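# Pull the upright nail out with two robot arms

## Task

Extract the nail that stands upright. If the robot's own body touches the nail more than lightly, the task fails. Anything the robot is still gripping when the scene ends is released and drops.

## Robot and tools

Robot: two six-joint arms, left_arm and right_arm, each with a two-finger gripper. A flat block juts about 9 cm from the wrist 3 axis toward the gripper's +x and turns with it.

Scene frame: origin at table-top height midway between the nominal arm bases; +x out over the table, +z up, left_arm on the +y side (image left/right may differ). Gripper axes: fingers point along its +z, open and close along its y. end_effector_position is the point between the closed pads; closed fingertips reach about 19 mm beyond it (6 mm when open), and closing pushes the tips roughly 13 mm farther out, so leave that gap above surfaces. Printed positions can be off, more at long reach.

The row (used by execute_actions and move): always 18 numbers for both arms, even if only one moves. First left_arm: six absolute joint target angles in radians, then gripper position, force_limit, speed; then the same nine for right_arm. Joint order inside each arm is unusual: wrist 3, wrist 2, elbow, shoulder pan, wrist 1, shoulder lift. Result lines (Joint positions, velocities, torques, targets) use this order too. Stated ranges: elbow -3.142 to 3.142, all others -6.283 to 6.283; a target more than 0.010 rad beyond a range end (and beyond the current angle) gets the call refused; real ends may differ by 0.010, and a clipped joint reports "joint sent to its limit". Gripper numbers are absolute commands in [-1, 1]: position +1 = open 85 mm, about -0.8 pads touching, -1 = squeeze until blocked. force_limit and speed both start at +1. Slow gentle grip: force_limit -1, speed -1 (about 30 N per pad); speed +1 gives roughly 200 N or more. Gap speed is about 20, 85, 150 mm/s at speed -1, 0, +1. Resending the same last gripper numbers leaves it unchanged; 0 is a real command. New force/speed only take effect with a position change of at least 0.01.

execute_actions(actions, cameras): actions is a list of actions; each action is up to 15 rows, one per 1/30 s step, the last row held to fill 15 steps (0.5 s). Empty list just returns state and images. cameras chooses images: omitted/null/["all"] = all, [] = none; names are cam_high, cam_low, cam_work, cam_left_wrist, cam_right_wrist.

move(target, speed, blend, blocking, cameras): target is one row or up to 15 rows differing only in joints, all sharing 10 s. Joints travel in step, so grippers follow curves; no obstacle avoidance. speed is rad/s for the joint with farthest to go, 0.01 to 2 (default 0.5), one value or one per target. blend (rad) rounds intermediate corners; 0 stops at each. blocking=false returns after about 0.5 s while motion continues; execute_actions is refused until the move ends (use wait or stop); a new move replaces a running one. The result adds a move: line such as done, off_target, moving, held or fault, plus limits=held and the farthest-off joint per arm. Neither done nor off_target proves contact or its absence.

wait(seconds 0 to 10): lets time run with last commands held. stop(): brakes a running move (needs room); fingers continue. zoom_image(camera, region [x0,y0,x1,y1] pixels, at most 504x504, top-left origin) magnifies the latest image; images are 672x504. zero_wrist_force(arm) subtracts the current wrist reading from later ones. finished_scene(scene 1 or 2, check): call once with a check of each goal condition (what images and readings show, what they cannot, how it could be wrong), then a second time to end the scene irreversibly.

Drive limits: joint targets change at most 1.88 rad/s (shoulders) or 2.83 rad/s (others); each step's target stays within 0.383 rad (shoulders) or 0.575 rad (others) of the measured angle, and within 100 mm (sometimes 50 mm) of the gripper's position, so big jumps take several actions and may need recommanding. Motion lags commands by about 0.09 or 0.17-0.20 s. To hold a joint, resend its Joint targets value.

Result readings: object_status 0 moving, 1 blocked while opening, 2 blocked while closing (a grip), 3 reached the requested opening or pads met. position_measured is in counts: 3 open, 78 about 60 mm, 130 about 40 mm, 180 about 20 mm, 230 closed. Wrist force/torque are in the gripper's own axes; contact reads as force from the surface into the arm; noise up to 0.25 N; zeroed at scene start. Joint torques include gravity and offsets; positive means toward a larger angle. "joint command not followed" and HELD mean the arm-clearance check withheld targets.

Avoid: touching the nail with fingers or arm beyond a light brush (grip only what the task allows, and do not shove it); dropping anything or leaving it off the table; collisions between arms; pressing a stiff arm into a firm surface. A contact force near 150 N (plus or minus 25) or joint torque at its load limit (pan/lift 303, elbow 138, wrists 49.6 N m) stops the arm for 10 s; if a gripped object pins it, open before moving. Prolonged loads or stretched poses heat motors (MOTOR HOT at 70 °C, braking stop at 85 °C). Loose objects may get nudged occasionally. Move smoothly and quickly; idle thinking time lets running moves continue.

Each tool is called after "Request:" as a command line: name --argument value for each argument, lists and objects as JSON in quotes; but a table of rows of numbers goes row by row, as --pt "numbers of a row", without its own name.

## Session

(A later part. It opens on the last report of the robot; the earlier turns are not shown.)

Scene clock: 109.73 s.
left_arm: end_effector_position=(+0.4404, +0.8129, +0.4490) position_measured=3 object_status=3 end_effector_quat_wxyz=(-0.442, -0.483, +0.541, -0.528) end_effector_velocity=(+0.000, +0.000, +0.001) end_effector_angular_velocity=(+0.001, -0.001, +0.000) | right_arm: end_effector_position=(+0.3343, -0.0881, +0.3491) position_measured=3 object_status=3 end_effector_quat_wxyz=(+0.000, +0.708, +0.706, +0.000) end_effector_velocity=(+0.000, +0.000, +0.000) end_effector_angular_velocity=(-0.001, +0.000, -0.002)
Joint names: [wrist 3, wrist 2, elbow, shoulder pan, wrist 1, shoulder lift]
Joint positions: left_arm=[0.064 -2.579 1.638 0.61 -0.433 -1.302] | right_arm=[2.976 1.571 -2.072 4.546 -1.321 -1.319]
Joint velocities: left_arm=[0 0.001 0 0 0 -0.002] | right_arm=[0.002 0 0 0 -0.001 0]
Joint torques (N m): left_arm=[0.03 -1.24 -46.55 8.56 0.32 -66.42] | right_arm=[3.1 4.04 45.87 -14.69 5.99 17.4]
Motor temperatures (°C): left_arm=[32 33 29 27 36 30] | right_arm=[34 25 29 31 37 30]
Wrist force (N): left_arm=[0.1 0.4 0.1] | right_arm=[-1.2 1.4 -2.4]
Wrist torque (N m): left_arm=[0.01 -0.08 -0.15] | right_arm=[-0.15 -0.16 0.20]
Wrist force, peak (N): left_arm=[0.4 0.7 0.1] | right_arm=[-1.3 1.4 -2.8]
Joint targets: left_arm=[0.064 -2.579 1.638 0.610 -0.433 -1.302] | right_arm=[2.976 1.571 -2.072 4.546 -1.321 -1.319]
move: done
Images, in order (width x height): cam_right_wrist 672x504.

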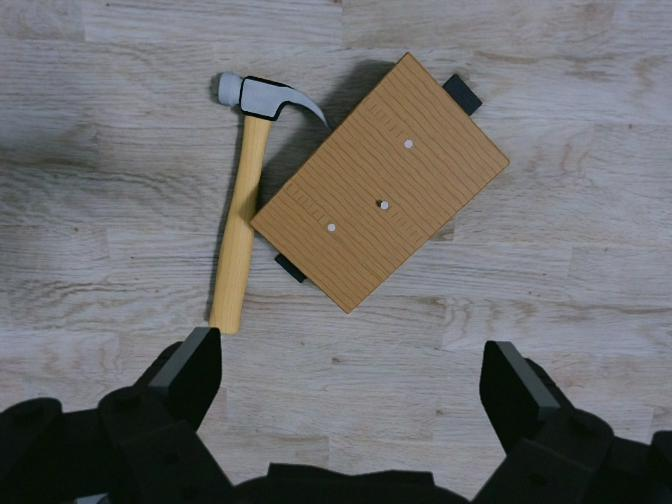

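Request:
move --pt "0.064 -2.579 1.638 0.610 -0.433 -1.302 1 1 1 3.311 1.571 -2.332 4.730 -0.818 -1.562 0.2 1 1" --speed 0.6 --cameras '["cam_right_wrist","cam_left_wrist"]'

Scene clock: 113.73 s.
left_arm: end_effector_position=(+0.4404, +0.8129, +0.4490) position_measured=3 object_status=3 end_effector_quat_wxyz=(-0.442, -0.483, +0.541, -0.528) end_effector_velocity=(+0.000, +0.000, +0.001) end_effector_angular_velocity=(+0.001, -0.001, +0.001) | right_arm: end_effector_position=(+0.2411, -0.0383, +0.1190) position_measured=104 object_status=3 end_effector_quat_wxyz=(+0.000, +0.759, +0.651, +0.000) end_effector_velocity=(+0.000, +0.000, +0.000) end_effector_angular_velocity=(+0.001, +0.000, -0.001)
Joint names: [wrist 3, wrist 2, elbow, shoulder pan, wrist 1, shoulder lift]
Joint positions: left_arm=[0.064 -2.579 1.638 0.61 -0.433 -1.302] | right_arm=[3.311 1.571 -2.332 4.73 -0.818 -1.562]
Joint velocities: left_arm=[0 0 0 0.001 0 -0.001] | right_arm=[0.001 0 -0.001 0 0.002 0]
Joint torques (N m): left_arm=[0.39 -0.65 -47.39 10.28 -0.07 -67.45] | right_arm=[3.16 3.83 29.09 20.22 9.01 27.02]
Motor temperatures (°C): left_arm=[32 33 29 27 36 30] | right_arm=[34 25 29 31 37 30]
Wrist force (N): left_arm=[0.4 0.6 0.3] | right_arm=[-1.0 1.8 -2.8]
Wrist torque (N m): left_arm=[0.04 -0.13 -0.15] | right_arm=[-0.04 -0.20 0.15]
Wrist force, peak (N): left_arm=[0.7 0.4 0.1] | right_arm=[-2.9 2.8 -5.1]
Joint targets: left_arm=[0.064 -2.579 1.638 0.610 -0.433 -1.302] | right_arm=[3.311 1.571 -2.332 4.730 -0.818 -1.562]
move: done
Images, in order (width x height): cam_left_wrist 672x504, cam_right_wrist 672x504.

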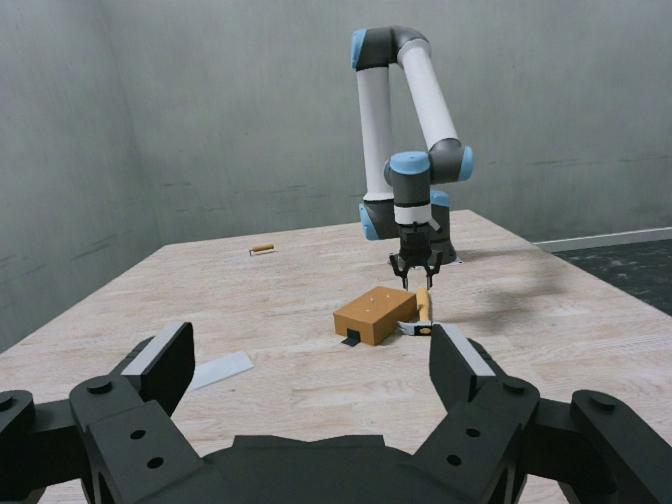

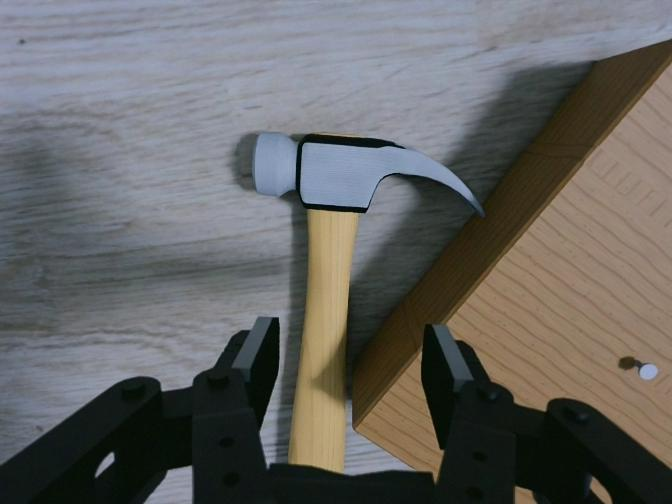

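Request:
move --pt "0.064 -2.579 1.638 0.610 -0.433 -1.302 1 1 1 3.334 1.571 -2.328 4.753 -0.818 -1.566 0.0 1 1" --pt "0.064 -2.579 1.638 0.610 -0.433 -1.302 1 1 1 3.334 1.571 -2.3965 4.753 -0.5745 -1.741 0.0 1 1" --speed 0.3 --cameras '["cam_right_wrist","cam_left_wrist"]'

Scene clock: 115.83 s.
left_arm: end_effector_position=(+0.4404, +0.8129, +0.4490) position_measured=3 object_status=3 end_effector_quat_wxyz=(-0.442, -0.483, +0.541, -0.528) end_effector_velocity=(-0.001, +0.000, +0.002) end_effector_angular_velocity=(+0.002, -0.003, +0.001) | right_arm: end_effector_position=(+0.2284, -0.0315, +0.0213) position_measured=129 object_status=3 end_effector_quat_wxyz=(-0.001, +0.759, +0.651, +0.000) end_effector_velocity=(+0.001, -0.002, -0.001) end_effector_angular_velocity=(-0.003, -0.001, -0.002)
Joint names: [wrist 3, wrist 2, elbow, shoulder pan, wrist 1, shoulder lift]
Joint positions: left_arm=[0.064 -2.579 1.638 0.61 -0.433 -1.302] | right_arm=[3.334 1.571 -2.396 4.753 -0.574 -1.741]
Joint velocities: left_arm=[0 0 0 0.001 0 -0.003] | right_arm=[0 -0.001 -0.001 -0.002 0 -0.002]
Joint torques (N m): left_arm=[-0.47 -0.6 -47.56 9.78 -0.51 -67.11] | right_arm=[3.07 -12.23 -44.06 -35.09 -11.87 -7.24]
Motor temperatures (°C): left_arm=[32 33 29 27 36 30] | right_arm=[34 25 29 31 37 30]
Wrist force (N): left_arm=[0.3 0.5 0.1] | right_arm=[43.2 -59.7 -65.7]
Wrist torque (N m): left_arm=[0.04 -0.12 -0.15] | right_arm=[-5.98 -2.54 -1.55]
Wrist force, peak (N): left_arm=[0.4 0.6 0.3] | right_arm=[43.2 -59.7 -65.7]
Joint targets: left_arm=[0.064 -2.579 1.638 0.610 -0.433 -1.302] | right_arm=[3.334 1.571 -2.397 4.753 -0.575 -1.741]
move: done
Images, in order (width x height): cam_left_wrist 672x504, cam_right_wrist 672x504.

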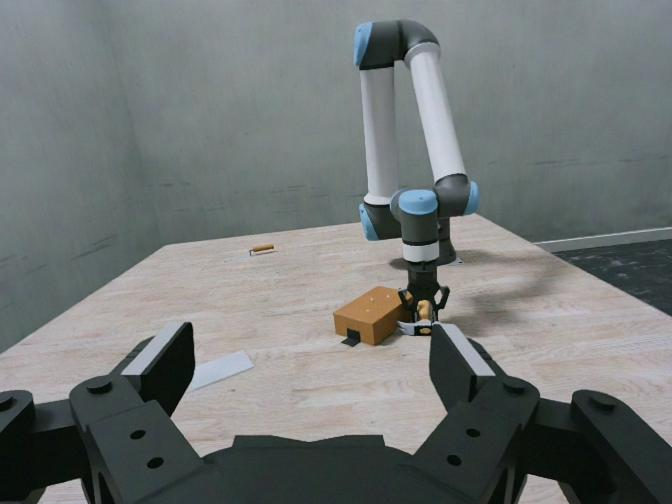

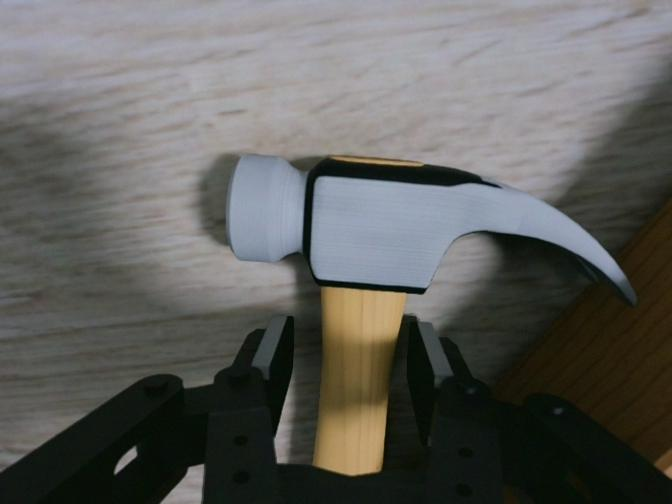

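Request:
move --target '[0.064,-2.579,1.638,0.610,-0.433,-1.302,1,1,1,3.456,1.571,-2.421,4.875,-0.574,-1.717,0.0,1,1]' --speed 0.15 --cameras '["cam_right_wrist","cam_work"]'

Scene clock: 117.57 s.
left_arm: end_effector_position=(+0.4404, +0.8129, +0.4490) position_measured=3 object_status=3 end_effector_quat_wxyz=(-0.442, -0.483, +0.541, -0.528) end_effector_velocity=(+0.000, +0.001, -0.001) end_effector_angular_velocity=(-0.001, +0.001, +0.002) | right_arm: end_effector_position=(+0.1641, -0.0319, +0.0232) position_measured=129 object_status=3 end_effector_quat_wxyz=(+0.000, +0.759, +0.651, +0.000) end_effector_velocity=(-0.001, +0.000, +0.000) end_effector_angular_velocity=(-0.001, +0.000, +0.001)
Joint names: [wrist 3, wrist 2, elbow, shoulder pan, wrist 1, shoulder lift]
Joint positions: left_arm=[0.064 -2.579 1.638 0.61 -0.433 -1.302] | right_arm=[3.456 1.571 -2.421 4.875 -0.574 -1.717]
Joint velocities: left_arm=[0 0 0 0.002 0 0.001] | right_arm=[0.001 0 0 0.002 -0.001 0]
Joint torques (N m): left_arm=[-0.34 -0.67 -47.08 9.08 -0.64 -69.99] | right_arm=[3.26 4.06 21.07 20.73 8.51 59.82]
Motor temperatures (°C): left_arm=[32 33 29 27 36 30] | right_arm=[34 25 29 31 37 30]
Wrist force (N): left_arm=[0.4 0.6 0.2] | right_arm=[-2.3 2.8 -2.1]
Wrist torque (N m): left_arm=[0.04 -0.12 -0.15] | right_arm=[-0.19 -0.05 0.19]
Wrist force, peak (N): left_arm=[0.4 0.6 0.2] | right_arm=[48.6 -69.7 -81.0]
Joint targets: left_arm=[0.064 -2.579 1.638 0.610 -0.433 -1.302] | right_arm=[3.456 1.571 -2.421 4.875 -0.574 -1.717]
move: done
Images, in order (width x height): cam_work 672x504, cam_right_wrist 672x504.

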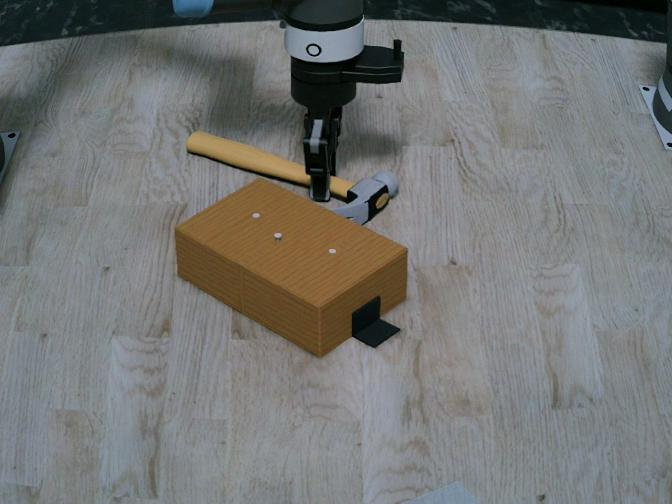

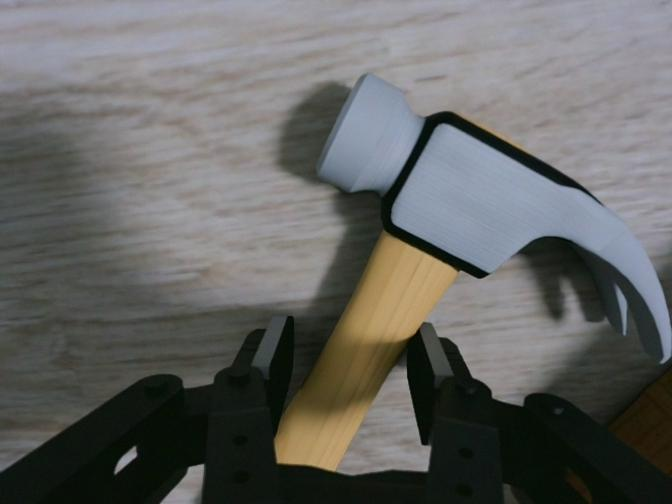

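Request:
move --target '[0.064,-2.579,1.638,0.610,-0.433,-1.302,1,1,1,3.456,1.571,-2.270,4.875,-1.009,-1.433,0.0,1,1]' --cameras '[]'

Request:
move --target '[0.064,-2.579,1.638,0.610,-0.433,-1.302,1,1,1,3.950,1.571,-2.270,4.875,-1.009,-1.433,0.0,1,1]' --speed 1 --cameras '["cam_right_wrist"]'

Scene clock: 119.30 s.
left_arm: end_effector_position=(+0.4404, +0.8129, +0.4490) position_measured=3 object_status=3 end_effector_quat_wxyz=(-0.442, -0.483, +0.541, -0.528) end_effector_velocity=(+0.000, +0.000, +0.000) end_effector_angular_velocity=(+0.000, +0.000, +0.001) | right_arm: end_effector_position=(+0.1640, -0.0320, +0.1994) position_measured=129 object_status=3 end_effector_quat_wxyz=(+0.000, +0.759, +0.651, +0.000) end_effector_velocity=(-0.001, +0.000, +0.000) end_effector_angular_velocity=(-0.001, +0.000, +0.002)
Joint names: [wrist 3, wrist 2, elbow, shoulder pan, wrist 1, shoulder lift]
Joint positions: left_arm=[0.064 -2.579 1.638 0.61 -0.433 -1.302] | right_arm=[3.456 1.571 -2.27 4.875 -1.009 -1.433]
Joint velocities: left_arm=[0 -0.001 0 0 0 0] | right_arm=[-0.001 0 0.001 0.001 -0.001 0]
Joint torques (N m): left_arm=[0.15 -0.63 -47.46 8.32 -0.96 -67.4] | right_arm=[2.78 1.27 47.11 15.66 1.08 47.33]
Motor temperatures (°C): left_arm=[32 33 29 27 36 30] | right_arm=[34 25 29 31 37 30]
Wrist force (N): left_arm=[0.4 0.6 -0.1] | right_arm=[-2.1 0.6 -2.7]
Wrist torque (N m): left_arm=[0.05 -0.13 -0.15] | right_arm=[-0.30 0.01 0.12]
Wrist force, peak (N): left_arm=[0.5 0.5 0.1] | right_arm=[-2.1 1.2 -5.3]
Joint targets: left_arm=[0.064 -2.579 1.638 0.610 -0.433 -1.302] | right_arm=[3.456 1.571 -2.270 4.875 -1.009 -1.433]
move: done
No camera images: "cameras" was empty.

Scene clock: 120.43 s.
left_arm: end_effector_position=(+0.4404, +0.8129, +0.4490) position_measured=3 object_status=3 end_effector_quat_wxyz=(-0.442, -0.483, +0.541, -0.528) end_effector_velocity=(-0.001, +0.000, +0.000) end_effector_angular_velocity=(+0.000, +0.000, +0.000) | right_arm: end_effector_position=(+0.1640, -0.0320, +0.1994) position_measured=129 object_status=3 end_effector_quat_wxyz=(+0.000, +0.895, +0.445, +0.000) end_effector_velocity=(+0.000, +0.000, +0.000) end_effector_angular_velocity=(+0.000, +0.000, -0.001)
Joint names: [wrist 3, wrist 2, elbow, shoulder pan, wrist 1, shoulder lift]
Joint positions: left_arm=[0.064 -2.579 1.638 0.61 -0.433 -1.302] | right_arm=[3.95 1.571 -2.27 4.875 -1.009 -1.433]
Joint velocities: left_arm=[0 0 0.001 0 0 -0.001] | right_arm=[0.002 0 0 0 0 0.001]
Joint torques (N m): left_arm=[0.02 -0.3 -46.18 9.38 -0.83 -64.81] | right_arm=[2.78 -0.37 44.05 10.6 1.97 47.6]
Motor temperatures (°C): left_arm=[32 33 29 27 36 30] | right_arm=[34 25 29 31 37 30]
Wrist force (N): left_arm=[0.5 0.5 0.2] | right_arm=[-1.3 1.1 -2.6]
Wrist torque (N m): left_arm=[0.03 -0.14 -0.15] | right_arm=[-0.18 -0.17 0.12]
Wrist force, peak (N): left_arm=[0.5 0.5 0.2] | right_arm=[-2.3 0.8 -2.8]
Joint targets: left_arm=[0.064 -2.579 1.638 0.610 -0.433 -1.302] | right_arm=[3.950 1.571 -2.270 4.875 -1.009 -1.433]
move: done
Images, in order (width x height): cam_right_wrist 672x504.

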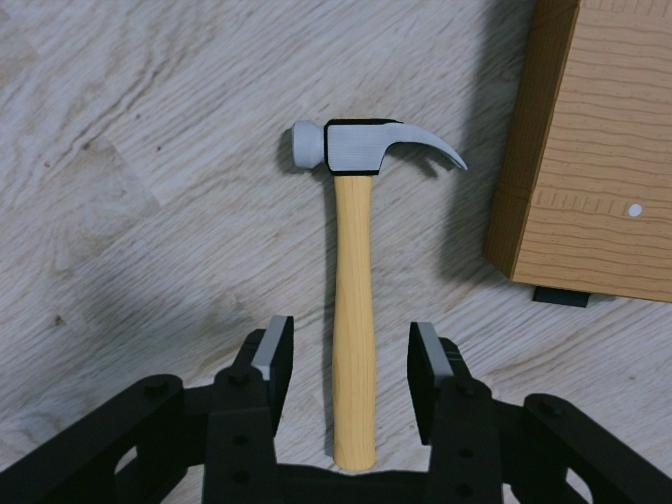

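Request:
move --pt "0.064 -2.579 1.638 0.610 -0.433 -1.302 1 1 1 4.004 1.571 -2.441 4.929 -0.719 -1.552 0.3 1 1" --pt "0.064 -2.579 1.638 0.610 -0.433 -1.302 1 1 1 4.004 1.571 -2.4845 4.929 -0.5425 -1.685 0.3 1 1" --speed 0.4 --cameras '["cam_right_wrist"]'

Request:
move --target '[0.064,-2.579,1.638,0.610,-0.433,-1.302,1,1,1,4.004,1.571,-2.4845,4.929,-0.5425,-1.685,-1,1,1]' --cameras '["cam_right_wrist"]'

Scene clock: 122.83 s.
left_arm: end_effector_position=(+0.4404, +0.8129, +0.4490) position_measured=3 object_status=3 end_effector_quat_wxyz=(-0.442, -0.483, +0.541, -0.528) end_effector_velocity=(+0.000, +0.000, +0.000) end_effector_angular_velocity=(+0.000, -0.001, -0.001) | right_arm: end_effector_position=(+0.1421, -0.0618, +0.0162) position_measured=91 object_status=3 end_effector_quat_wxyz=(+0.000, +0.895, +0.445, +0.000) end_effector_velocity=(+0.000, +0.000, +0.000) end_effector_angular_velocity=(+0.000, +0.000, -0.001)
Joint names: [wrist 3, wrist 2, elbow, shoulder pan, wrist 1, shoulder lift]
Joint positions: left_arm=[0.064 -2.579 1.638 0.61 -0.433 -1.302] | right_arm=[4.004 1.571 -2.484 4.929 -0.543 -1.685]
Joint velocities: left_arm=[0.001 0.001 -0.001 0 0 0] | right_arm=[0.001 0 0 0 0.001 0]
Joint torques (N m): left_arm=[0.3 -0.04 -46.18 9.15 -0.97 -63.34] | right_arm=[3.02 -2.33 19.38 18.47 8.66 28.7]
Motor temperatures (°C): left_arm=[32 33 29 27 36 30] | right_arm=[34 25 29 31 37 30]
Wrist force (N): left_arm=[0.4 0.5 0.0] | right_arm=[-1.1 1.5 -2.7]
Wrist torque (N m): left_arm=[0.04 -0.13 -0.15] | right_arm=[-0.12 -0.20 0.14]
Wrist force, peak (N): left_arm=[0.3 0.7 0.1] | right_arm=[-1.1 1.2 -5.0]
Joint targets: left_arm=[0.064 -2.579 1.638 0.610 -0.433 -1.302] | right_arm=[4.004 1.571 -2.485 4.929 -0.542 -1.685]
move: done
Images, in order (width x height): cam_right_wrist 672x504.

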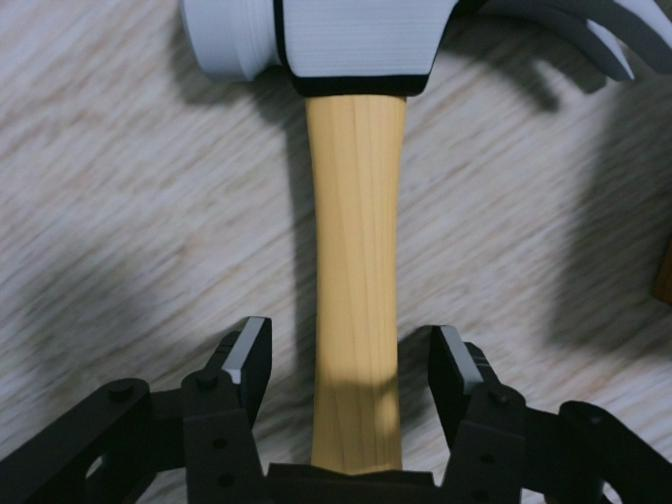

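Scene clock: 123.37 s.
left_arm: end_effector_position=(+0.4404, +0.8129, +0.4490) position_measured=3 object_status=3 end_effector_quat_wxyz=(-0.442, -0.483, +0.541, -0.528) end_effector_velocity=(+0.000, +0.000, +0.001) end_effector_angular_velocity=(+0.001, -0.002, +0.000) | right_arm: end_effector_position=(+0.1428, -0.0582, +0.0198) position_measured=173 object_status=2 end_effector_quat_wxyz=(-0.004, +0.895, +0.445, +0.003) end_effector_velocity=(+0.000, +0.001, +0.001) end_effector_angular_velocity=(+0.004, +0.000, +0.000)
Joint names: [wrist 3, wrist 2, elbow, shoulder pan, wrist 1, shoulder lift]
Joint positions: left_arm=[0.064 -2.579 1.638 0.61 -0.433 -1.302] | right_arm=[4.004 1.567 -2.481 4.929 -0.542 -1.68]
Joint velocities: left_arm=[0 0 -0.001 0 0 -0.002] | right_arm=[0.001 -0.001 0 0.001 0.001 0.003]
Joint torques (N m): left_arm=[-0.43 -0.88 -46.08 7.48 -0.84 -65.27] | right_arm=[-0.05 1.06 26.75 1.48 4.86 30.22]
Motor temperatures (°C): left_arm=[32 33 29 27 36 30] | right_arm=[34 25 29 31 37 30]
Wrist force (N): left_arm=[0.4 0.4 0.1] | right_arm=[-11.1 30.2 -69.9]
Wrist torque (N m): left_arm=[0.02 -0.13 -0.15] | right_arm=[-1.82 -0.60 0.21]
Wrist force, peak (N): left_arm=[-0.1 0.6 0.0] | right_arm=[-24.4 85.8 -256.9]
Joint targets: left_arm=[0.064 -2.579 1.638 0.610 -0.433 -1.302] | right_arm=[4.004 1.567 -2.481 4.929 -0.542 -1.680]
Tool commands: left_gripper/position=+1.0 left_gripper/force_limit=+1.0 left_gripper/speed=+1.0 right_gripper/position=-1.0 right_gripper/force_limit=+1.0 right_gripper/speed=+1.0
FORCE FAULT: contact force on the right arm reached its limit, and that arm stopped. The contact can be on any part of that arm, not only on its tool. That arm's remaining commands of this call were not run. That arm is still stopped at the end of this call. That arm stays stopped for about 10 more seconds. Until then a move that you send moves the other arm only, and its call returns only when the move has ended. Once the stop has ended, the next robot result says so. If the stop ends while you think or write, that arm runs what you send next. While its stop runs, an arm takes no new command, but its gripper still runs the gripper command that each later call begins with. Until it ends, the stop uses up actions while you think or wait. An arm that is not stopped still takes commands.
move: fault (right_arm)
Images, in order (width x height): cam_right_wrist 672x504.

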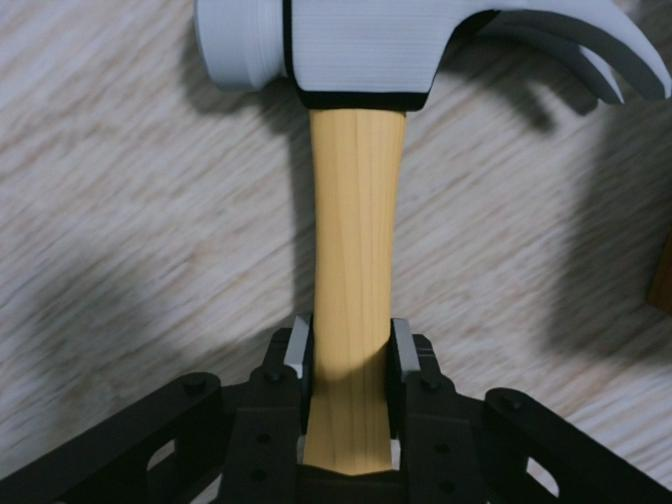

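Request:
wait --seconds 10 --cameras '[]'

Request:
move --target '[0.064,-2.579,1.638,0.610,-0.433,-1.302,1,1,1,4.004,1.567,-2.310,4.929,-1.007,-1.390,-1,1,1]' --speed 0.25

Request:
zoom_image --camera "cam_left_wrist" --region '[370, 160, 490, 310]'

Scene clock: 133.63 s.
left_arm: end_effector_position=(+0.4404, +0.8129, +0.4490) position_measured=3 object_status=3 end_effector_quat_wxyz=(-0.442, -0.483, +0.541, -0.528) end_effector_velocity=(+0.000, +0.000, +0.000) end_effector_angular_velocity=(+0.001, +0.000, +0.000) | right_arm: end_effector_position=(+0.1428, -0.0582, +0.0199) position_measured=173 object_status=2 end_effector_quat_wxyz=(-0.004, +0.895, +0.445, +0.003) end_effector_velocity=(+0.000, +0.000, +0.000) end_effector_angular_velocity=(+0.000, +0.000, +0.000)
Joint names: [wrist 3, wrist 2, elbow, shoulder pan, wrist 1, shoulder lift]
Joint positions: left_arm=[0.064 -2.579 1.638 0.61 -0.433 -1.302] | right_arm=[4.004 1.566 -2.481 4.929 -0.542 -1.68]
Joint velocities: left_arm=[0 0 -0.001 0 0 0] | right_arm=[0 0 0 0 0 0]
Joint torques (N m): left_arm=[-0.32 -0.42 -44.94 9.47 -0.77 -66.39] | right_arm=[0.11 0.73 25.88 1.02 4.84 42.32]
Motor temperatures (°C): left_arm=[32 33 29 27 36 30] | right_arm=[34 25 29 31 37 30]
Wrist force (N): left_arm=[0.3 0.3 0.1] | right_arm=[-2.8 16.2 -34.2]
Wrist torque (N m): left_arm=[0.01 -0.11 -0.15] | right_arm=[-1.00 -0.35 0.10]
Wrist force, peak (N): left_arm=[0.3 0.9 0.0] | right_arm=[-9.7 28.0 -62.4]
Joint targets: left_arm=[0.064 -2.579 1.638 0.610 -0.433 -1.302] | right_arm=[4.004 1.566 -2.481 4.929 -0.542 -1.680]
Tool commands: left_gripper/position=+1.0 left_gripper/force_limit=+1.0 left_gripper/speed=+1.0 right_gripper/position=-1.0 right_gripper/force_limit=+1.0 right_gripper/speed=+1.0
FORCE FAULT, CONTINUED: the right arm's stop, for the force fault that an earlier result reported, is over. The rest of the stop counts as 19 of the actions that you can send in this scene. That arm now holds where it stands, not its last command. That arm accepts commands again.
wait: 10.00 s; at rest from the start
No camera images: "cameras" was empty.

Scene clock: 135.97 s.
left_arm: end_effector_position=(+0.4404, +0.8129, +0.4490) position_measured=3 object_status=3 end_effector_quat_wxyz=(-0.442, -0.483, +0.541, -0.528) end_effector_velocity=(+0.000, +0.000, +0.001) end_effector_angular_velocity=(+0.001, -0.002, +0.002) | right_arm: end_effector_position=(+0.1409, -0.0509, +0.1973) position_measured=173 object_status=2 end_effector_quat_wxyz=(-0.002, +0.895, +0.445, +0.002) end_effector_velocity=(+0.000, +0.000, +0.001) end_effector_angular_velocity=(+0.001, +0.000, +0.000)
Joint names: [wrist 3, wrist 2, elbow, shoulder pan, wrist 1, shoulder lift]
Joint positions: left_arm=[0.064 -2.579 1.638 0.61 -0.433 -1.302] | right_arm=[4.004 1.567 -2.31 4.929 -1.007 -1.39]
Joint velocities: left_arm=[0 -0.001 -0.001 0.001 0 -0.002] | right_arm=[0 0 0.001 0 -0.001 0.001]
Joint torques (N m): left_arm=[0.06 -0.81 -46.43 10.2 -0.71 -65.61] | right_arm=[-1.03 3.9 50.47 20.4 1.67 46.79]
Motor temperatures (°C): left_arm=[32 33 29 27 36 30] | right_arm=[34 25 29 31 37 30]
Wrist force (N): left_arm=[0.1 0.4 0.1] | right_arm=[-1.3 1.1 2.4]
Wrist torque (N m): left_arm=[0.01 -0.10 -0.15] | right_arm=[-0.19 -0.40 0.08]
Wrist force, peak (N): left_arm=[0.2 0.7 0.1] | right_arm=[-2.5 16.5 -34.8]
Joint targets: left_arm=[0.064 -2.579 1.638 0.610 -0.433 -1.302] | right_arm=[4.004 1.567 -2.310 4.929 -1.007 -1.390]
move: done

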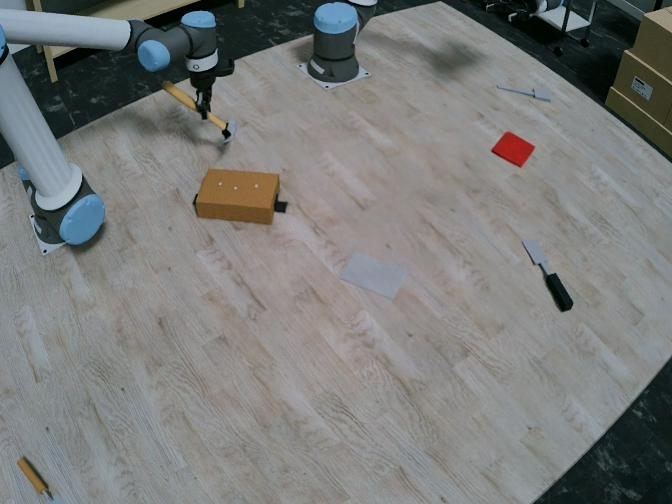

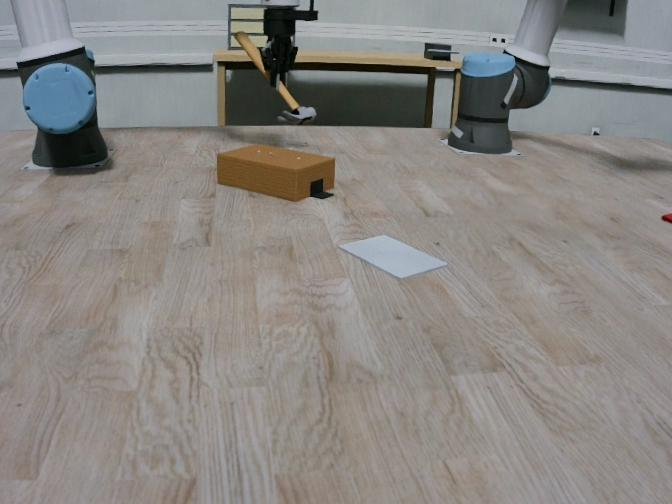

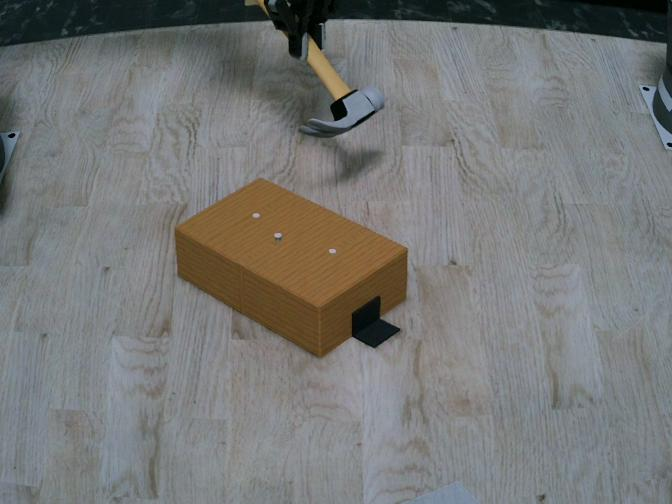

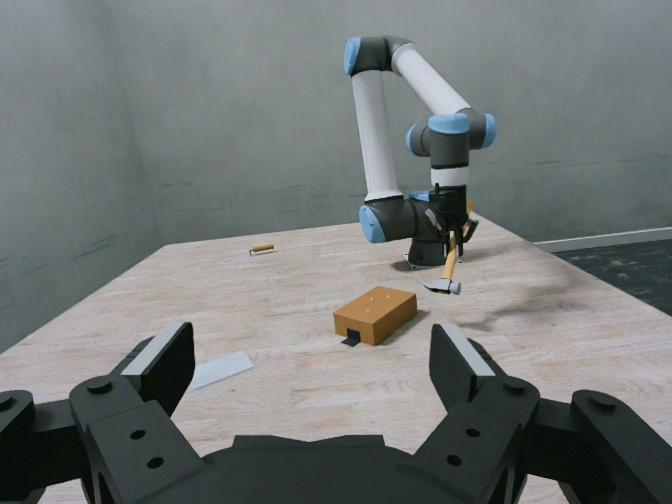

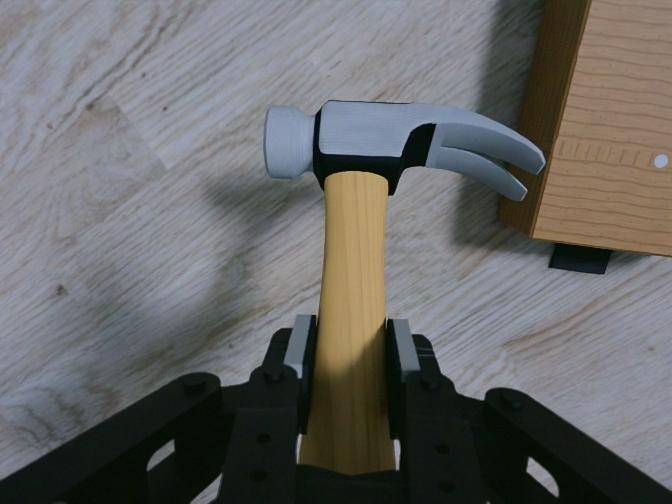

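Scaled by 3.360 from the camera's 672x504 image, which has a finer 960x720 frame.

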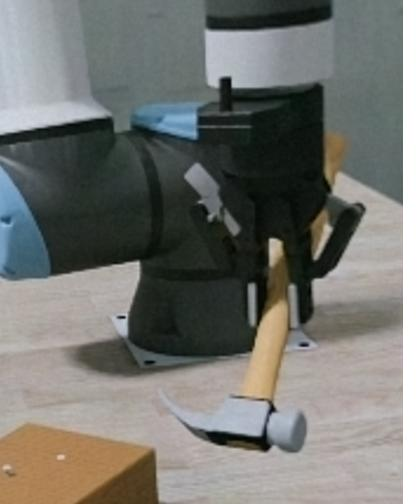

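Request:
move --target '[0.064,-2.579,1.638,0.610,-0.433,-1.302,1,1,1,3.142,1.571,-1.744,4.805,-1.945,-1.704,-1,1,1]' --speed 0.5

Request:
zoom_image --camera "cam_low" --region '[190, 0, 370, 200]'

Request:
zoom_image --camera "cam_left_wrist" --region '[340, 120, 500, 280]'

Scene clock: 140.73 s.
left_arm: end_effector_position=(+0.4404, +0.8129, +0.4490) position_measured=3 object_status=3 end_effector_quat_wxyz=(-0.442, -0.483, +0.541, -0.528) end_effector_velocity=(+0.000, +0.000, +0.000) end_effector_angular_velocity=(+0.000, -0.001, +0.000) | right_arm: end_effector_position=(+0.1997, -0.0185, +0.3195) position_measured=173 object_status=2 end_effector_quat_wxyz=(+0.246, +0.636, +0.696, -0.225) end_effector_velocity=(+0.000, +0.000, +0.000) end_effector_angular_velocity=(-0.001, +0.000, +0.001)
Joint names: [wrist 3, wrist 2, elbow, shoulder pan, wrist 1, shoulder lift]
Joint positions: left_arm=[0.064 -2.579 1.638 0.61 -0.433 -1.302] | right_arm=[3.142 1.571 -1.744 4.805 -1.945 -1.704]
Joint velocities: left_arm=[0 0 0 0 0 -0.001] | right_arm=[-0.001 0 0.001 0 -0.002 0]
Joint torques (N m): left_arm=[-0.12 -0.51 -45.75 7.7 -0.51 -65.98] | right_arm=[-3.03 4.08 51.73 -19.14 -2.34 51.09]
Motor temperatures (°C): left_arm=[32 33 29 27 36 30] | right_arm=[34 25 29 31 37 30]
Wrist force (N): left_arm=[0.2 0.4 0.0] | right_arm=[0.3 2.0 1.7]
Wrist torque (N m): left_arm=[0.02 -0.10 -0.15] | right_arm=[-0.06 -0.21 0.20]
Wrist force, peak (N): left_arm=[0.5 0.8 0.1] | right_arm=[-2.3 2.1 2.5]
Joint targets: left_arm=[0.064 -2.579 1.638 0.610 -0.433 -1.302] | right_arm=[3.142 1.571 -1.744 4.805 -1.945 -1.704]
move: done

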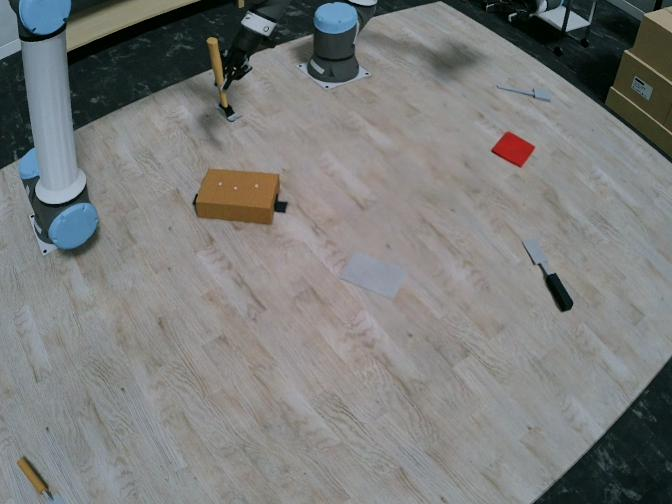

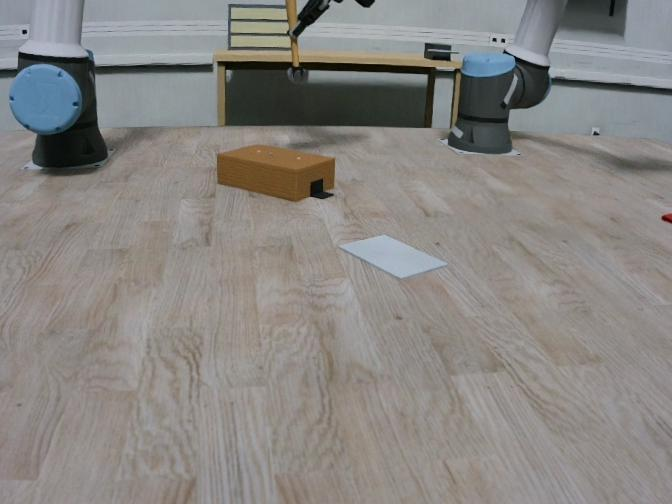

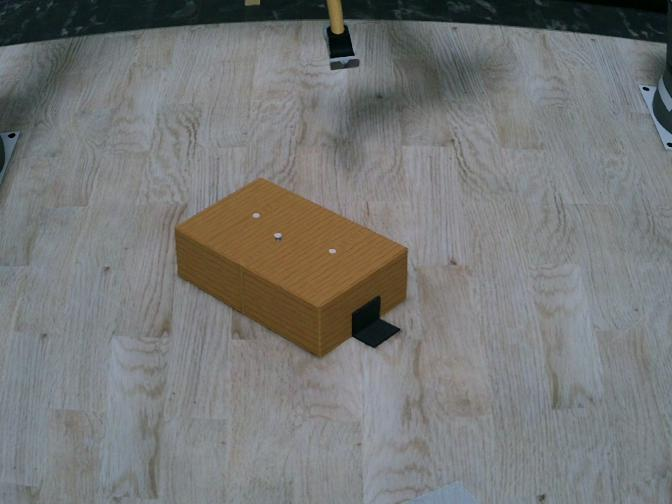

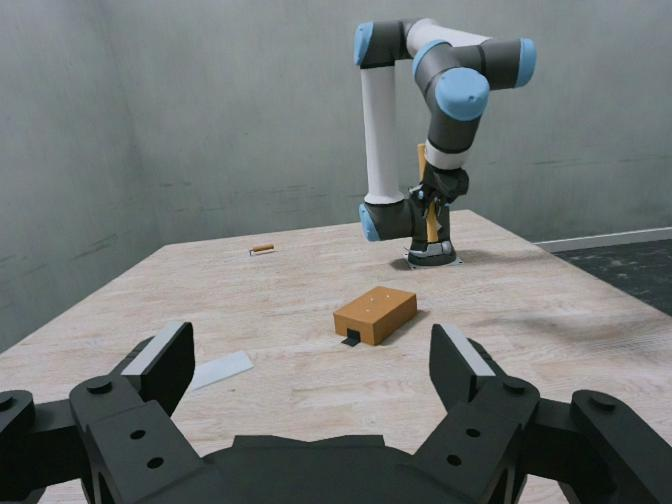

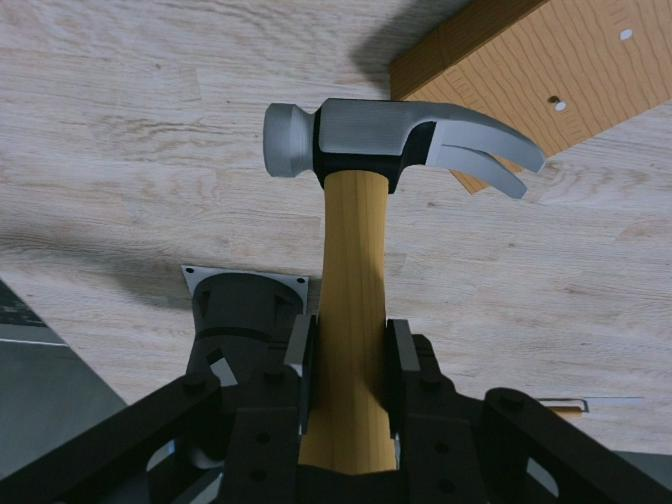

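Scaled by 2.520 from the camera's 672x504 image, which has a finer 960x720 frame.

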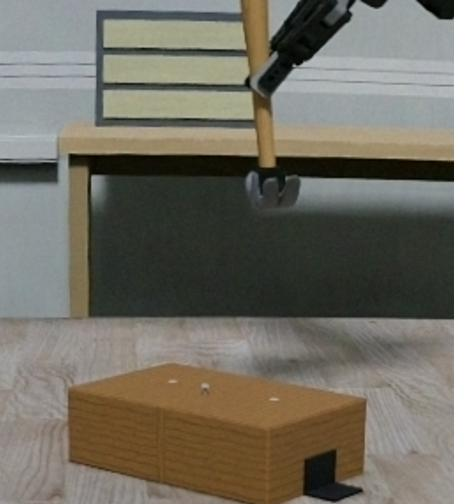

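Scaled by 3.150 from the camera's 672x504 image, which has a finer 960x720 frame.

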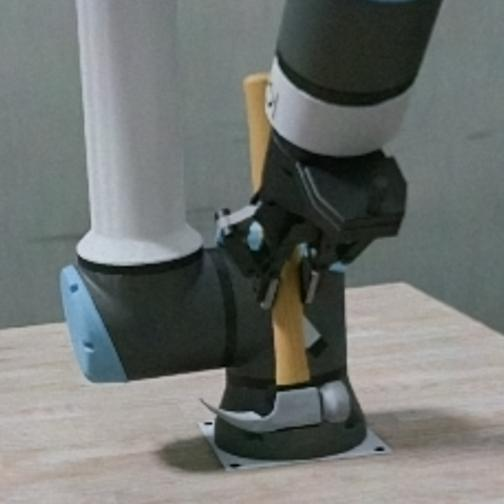

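Request:
move --target '[0.064,-2.579,1.638,0.610,-0.433,-1.302,1,1,1,2.760,1.9385,-1.809,4.407,-1.8636,-1.880,-1,1,1]' --speed 0.35

Request:
zoom_image --camera "cam_low" --region '[210, 50, 350, 190]'

Request:
zoom_image --camera "cam_left_wrist" --region '[310, 220, 450, 360]'

Request:
zoom_image --camera "cam_work" --region '[170, 110, 390, 330]'

Scene clock: 143.37 s.
left_arm: end_effector_position=(+0.4404, +0.8129, +0.4490) position_measured=3 object_status=3 end_effector_quat_wxyz=(-0.442, -0.483, +0.541, -0.528) end_effector_velocity=(+0.000, +0.000, +0.000) end_effector_angular_velocity=(+0.000, +0.001, -0.002) | right_arm: end_effector_position=(+0.3125, -0.0635, +0.2008) position_measured=173 object_status=2 end_effector_quat_wxyz=(+0.020, +0.665, +0.607, -0.434) end_effector_velocity=(-0.001, +0.000, -0.001) end_effector_angular_velocity=(+0.000, +0.002, +0.001)
Joint names: [wrist 3, wrist 2, elbow, shoulder pan, wrist 1, shoulder lift]
Joint positions: left_arm=[0.064 -2.579 1.638 0.61 -0.433 -1.302] | right_arm=[2.76 1.938 -1.809 4.407 -1.864 -1.88]
Joint velocities: left_arm=[0 0.001 0 0 0 0.001] | right_arm=[-0.001 0.002 -0.001 0.001 0.001 -0.002]
Joint torques (N m): left_arm=[0.15 -0.81 -45.57 9.79 -0.47 -67.44] | right_arm=[-3.47 5.53 33.1 -16.62 4.42 60.36]
Motor temperatures (°C): left_arm=[32 33 29 27 36 30] | right_arm=[34 25 29 31 37 30]
Wrist force (N): left_arm=[0.2 0.6 0.0] | right_arm=[-0.5 3.3 1.1]
Wrist torque (N m): left_arm=[0.05 -0.10 -0.15] | right_arm=[-0.17 -0.05 0.16]
Wrist force, peak (N): left_arm=[0.2 0.6 0.1] | right_arm=[-0.7 6.4 1.5]
Joint targets: left_arm=[0.064 -2.579 1.638 0.610 -0.433 -1.302] | right_arm=[2.760 1.938 -1.809 4.407 -1.864 -1.880]
move: done

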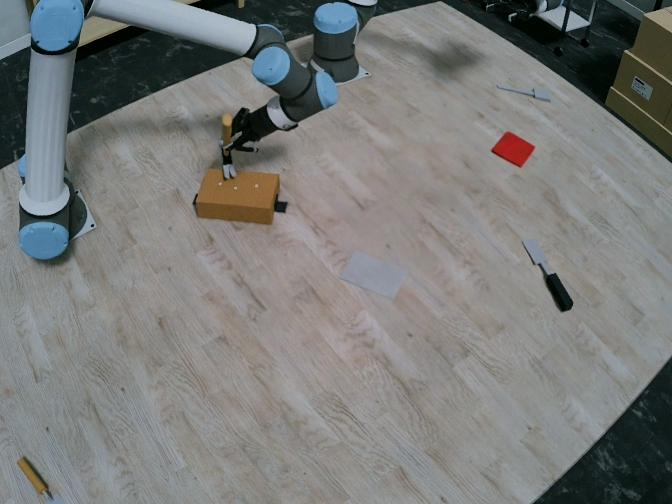

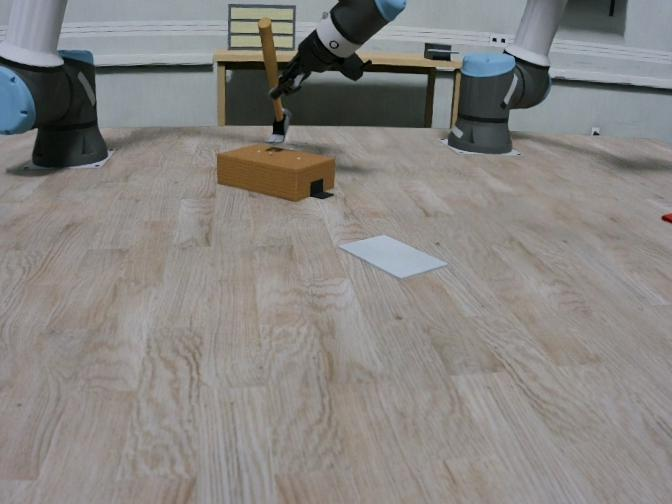

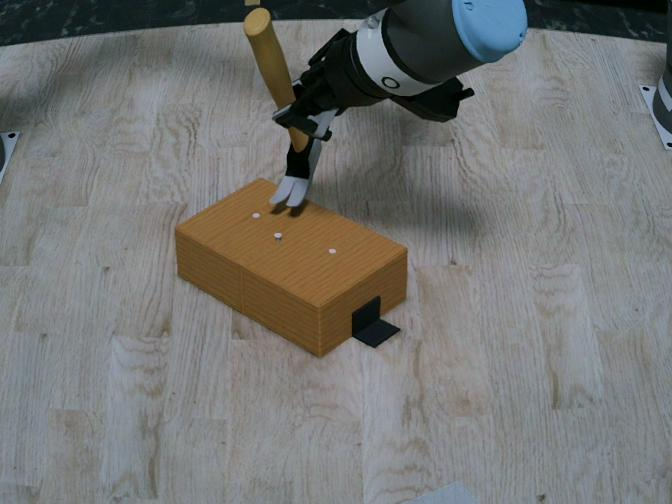

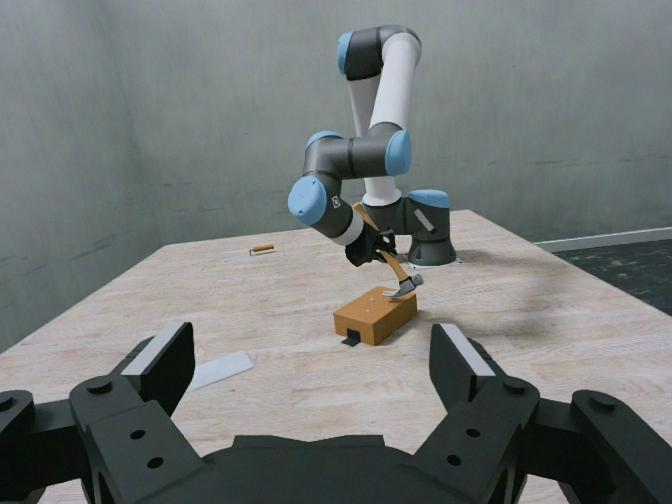

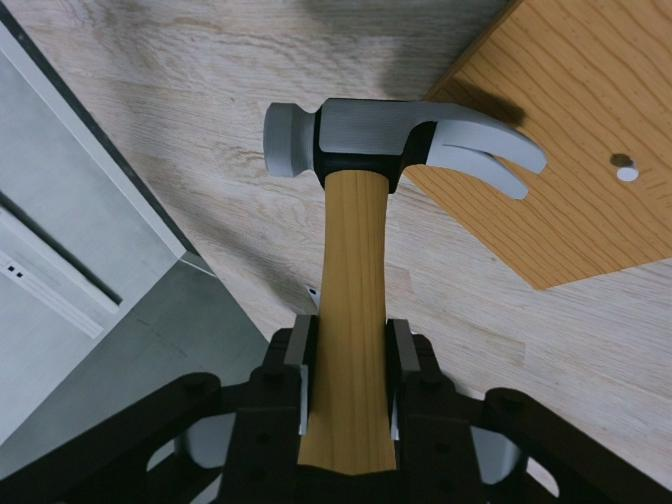

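Scaled by 3.600 from the camera's 672x504 image, which has a finer 960x720 frame.

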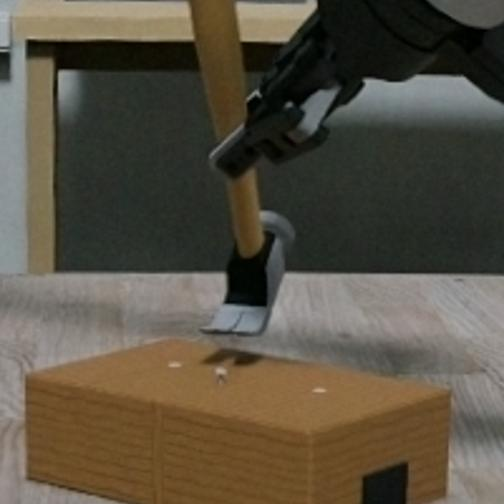

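Scaled by 3.600 from the camera's 672x504 image, which has a finer 960x720 frame.

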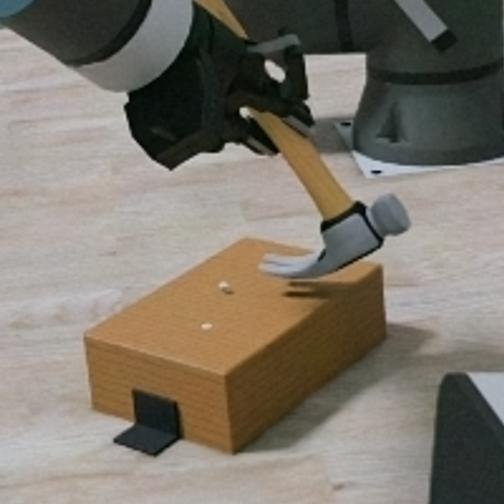

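Scaled by 2.291 from the camera's 672x504 image, which has a finer 960x720 frame.

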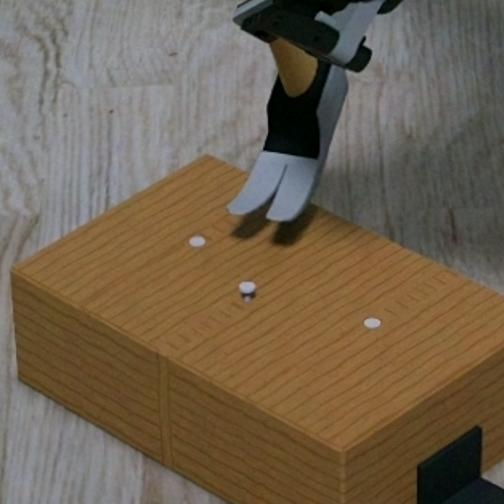

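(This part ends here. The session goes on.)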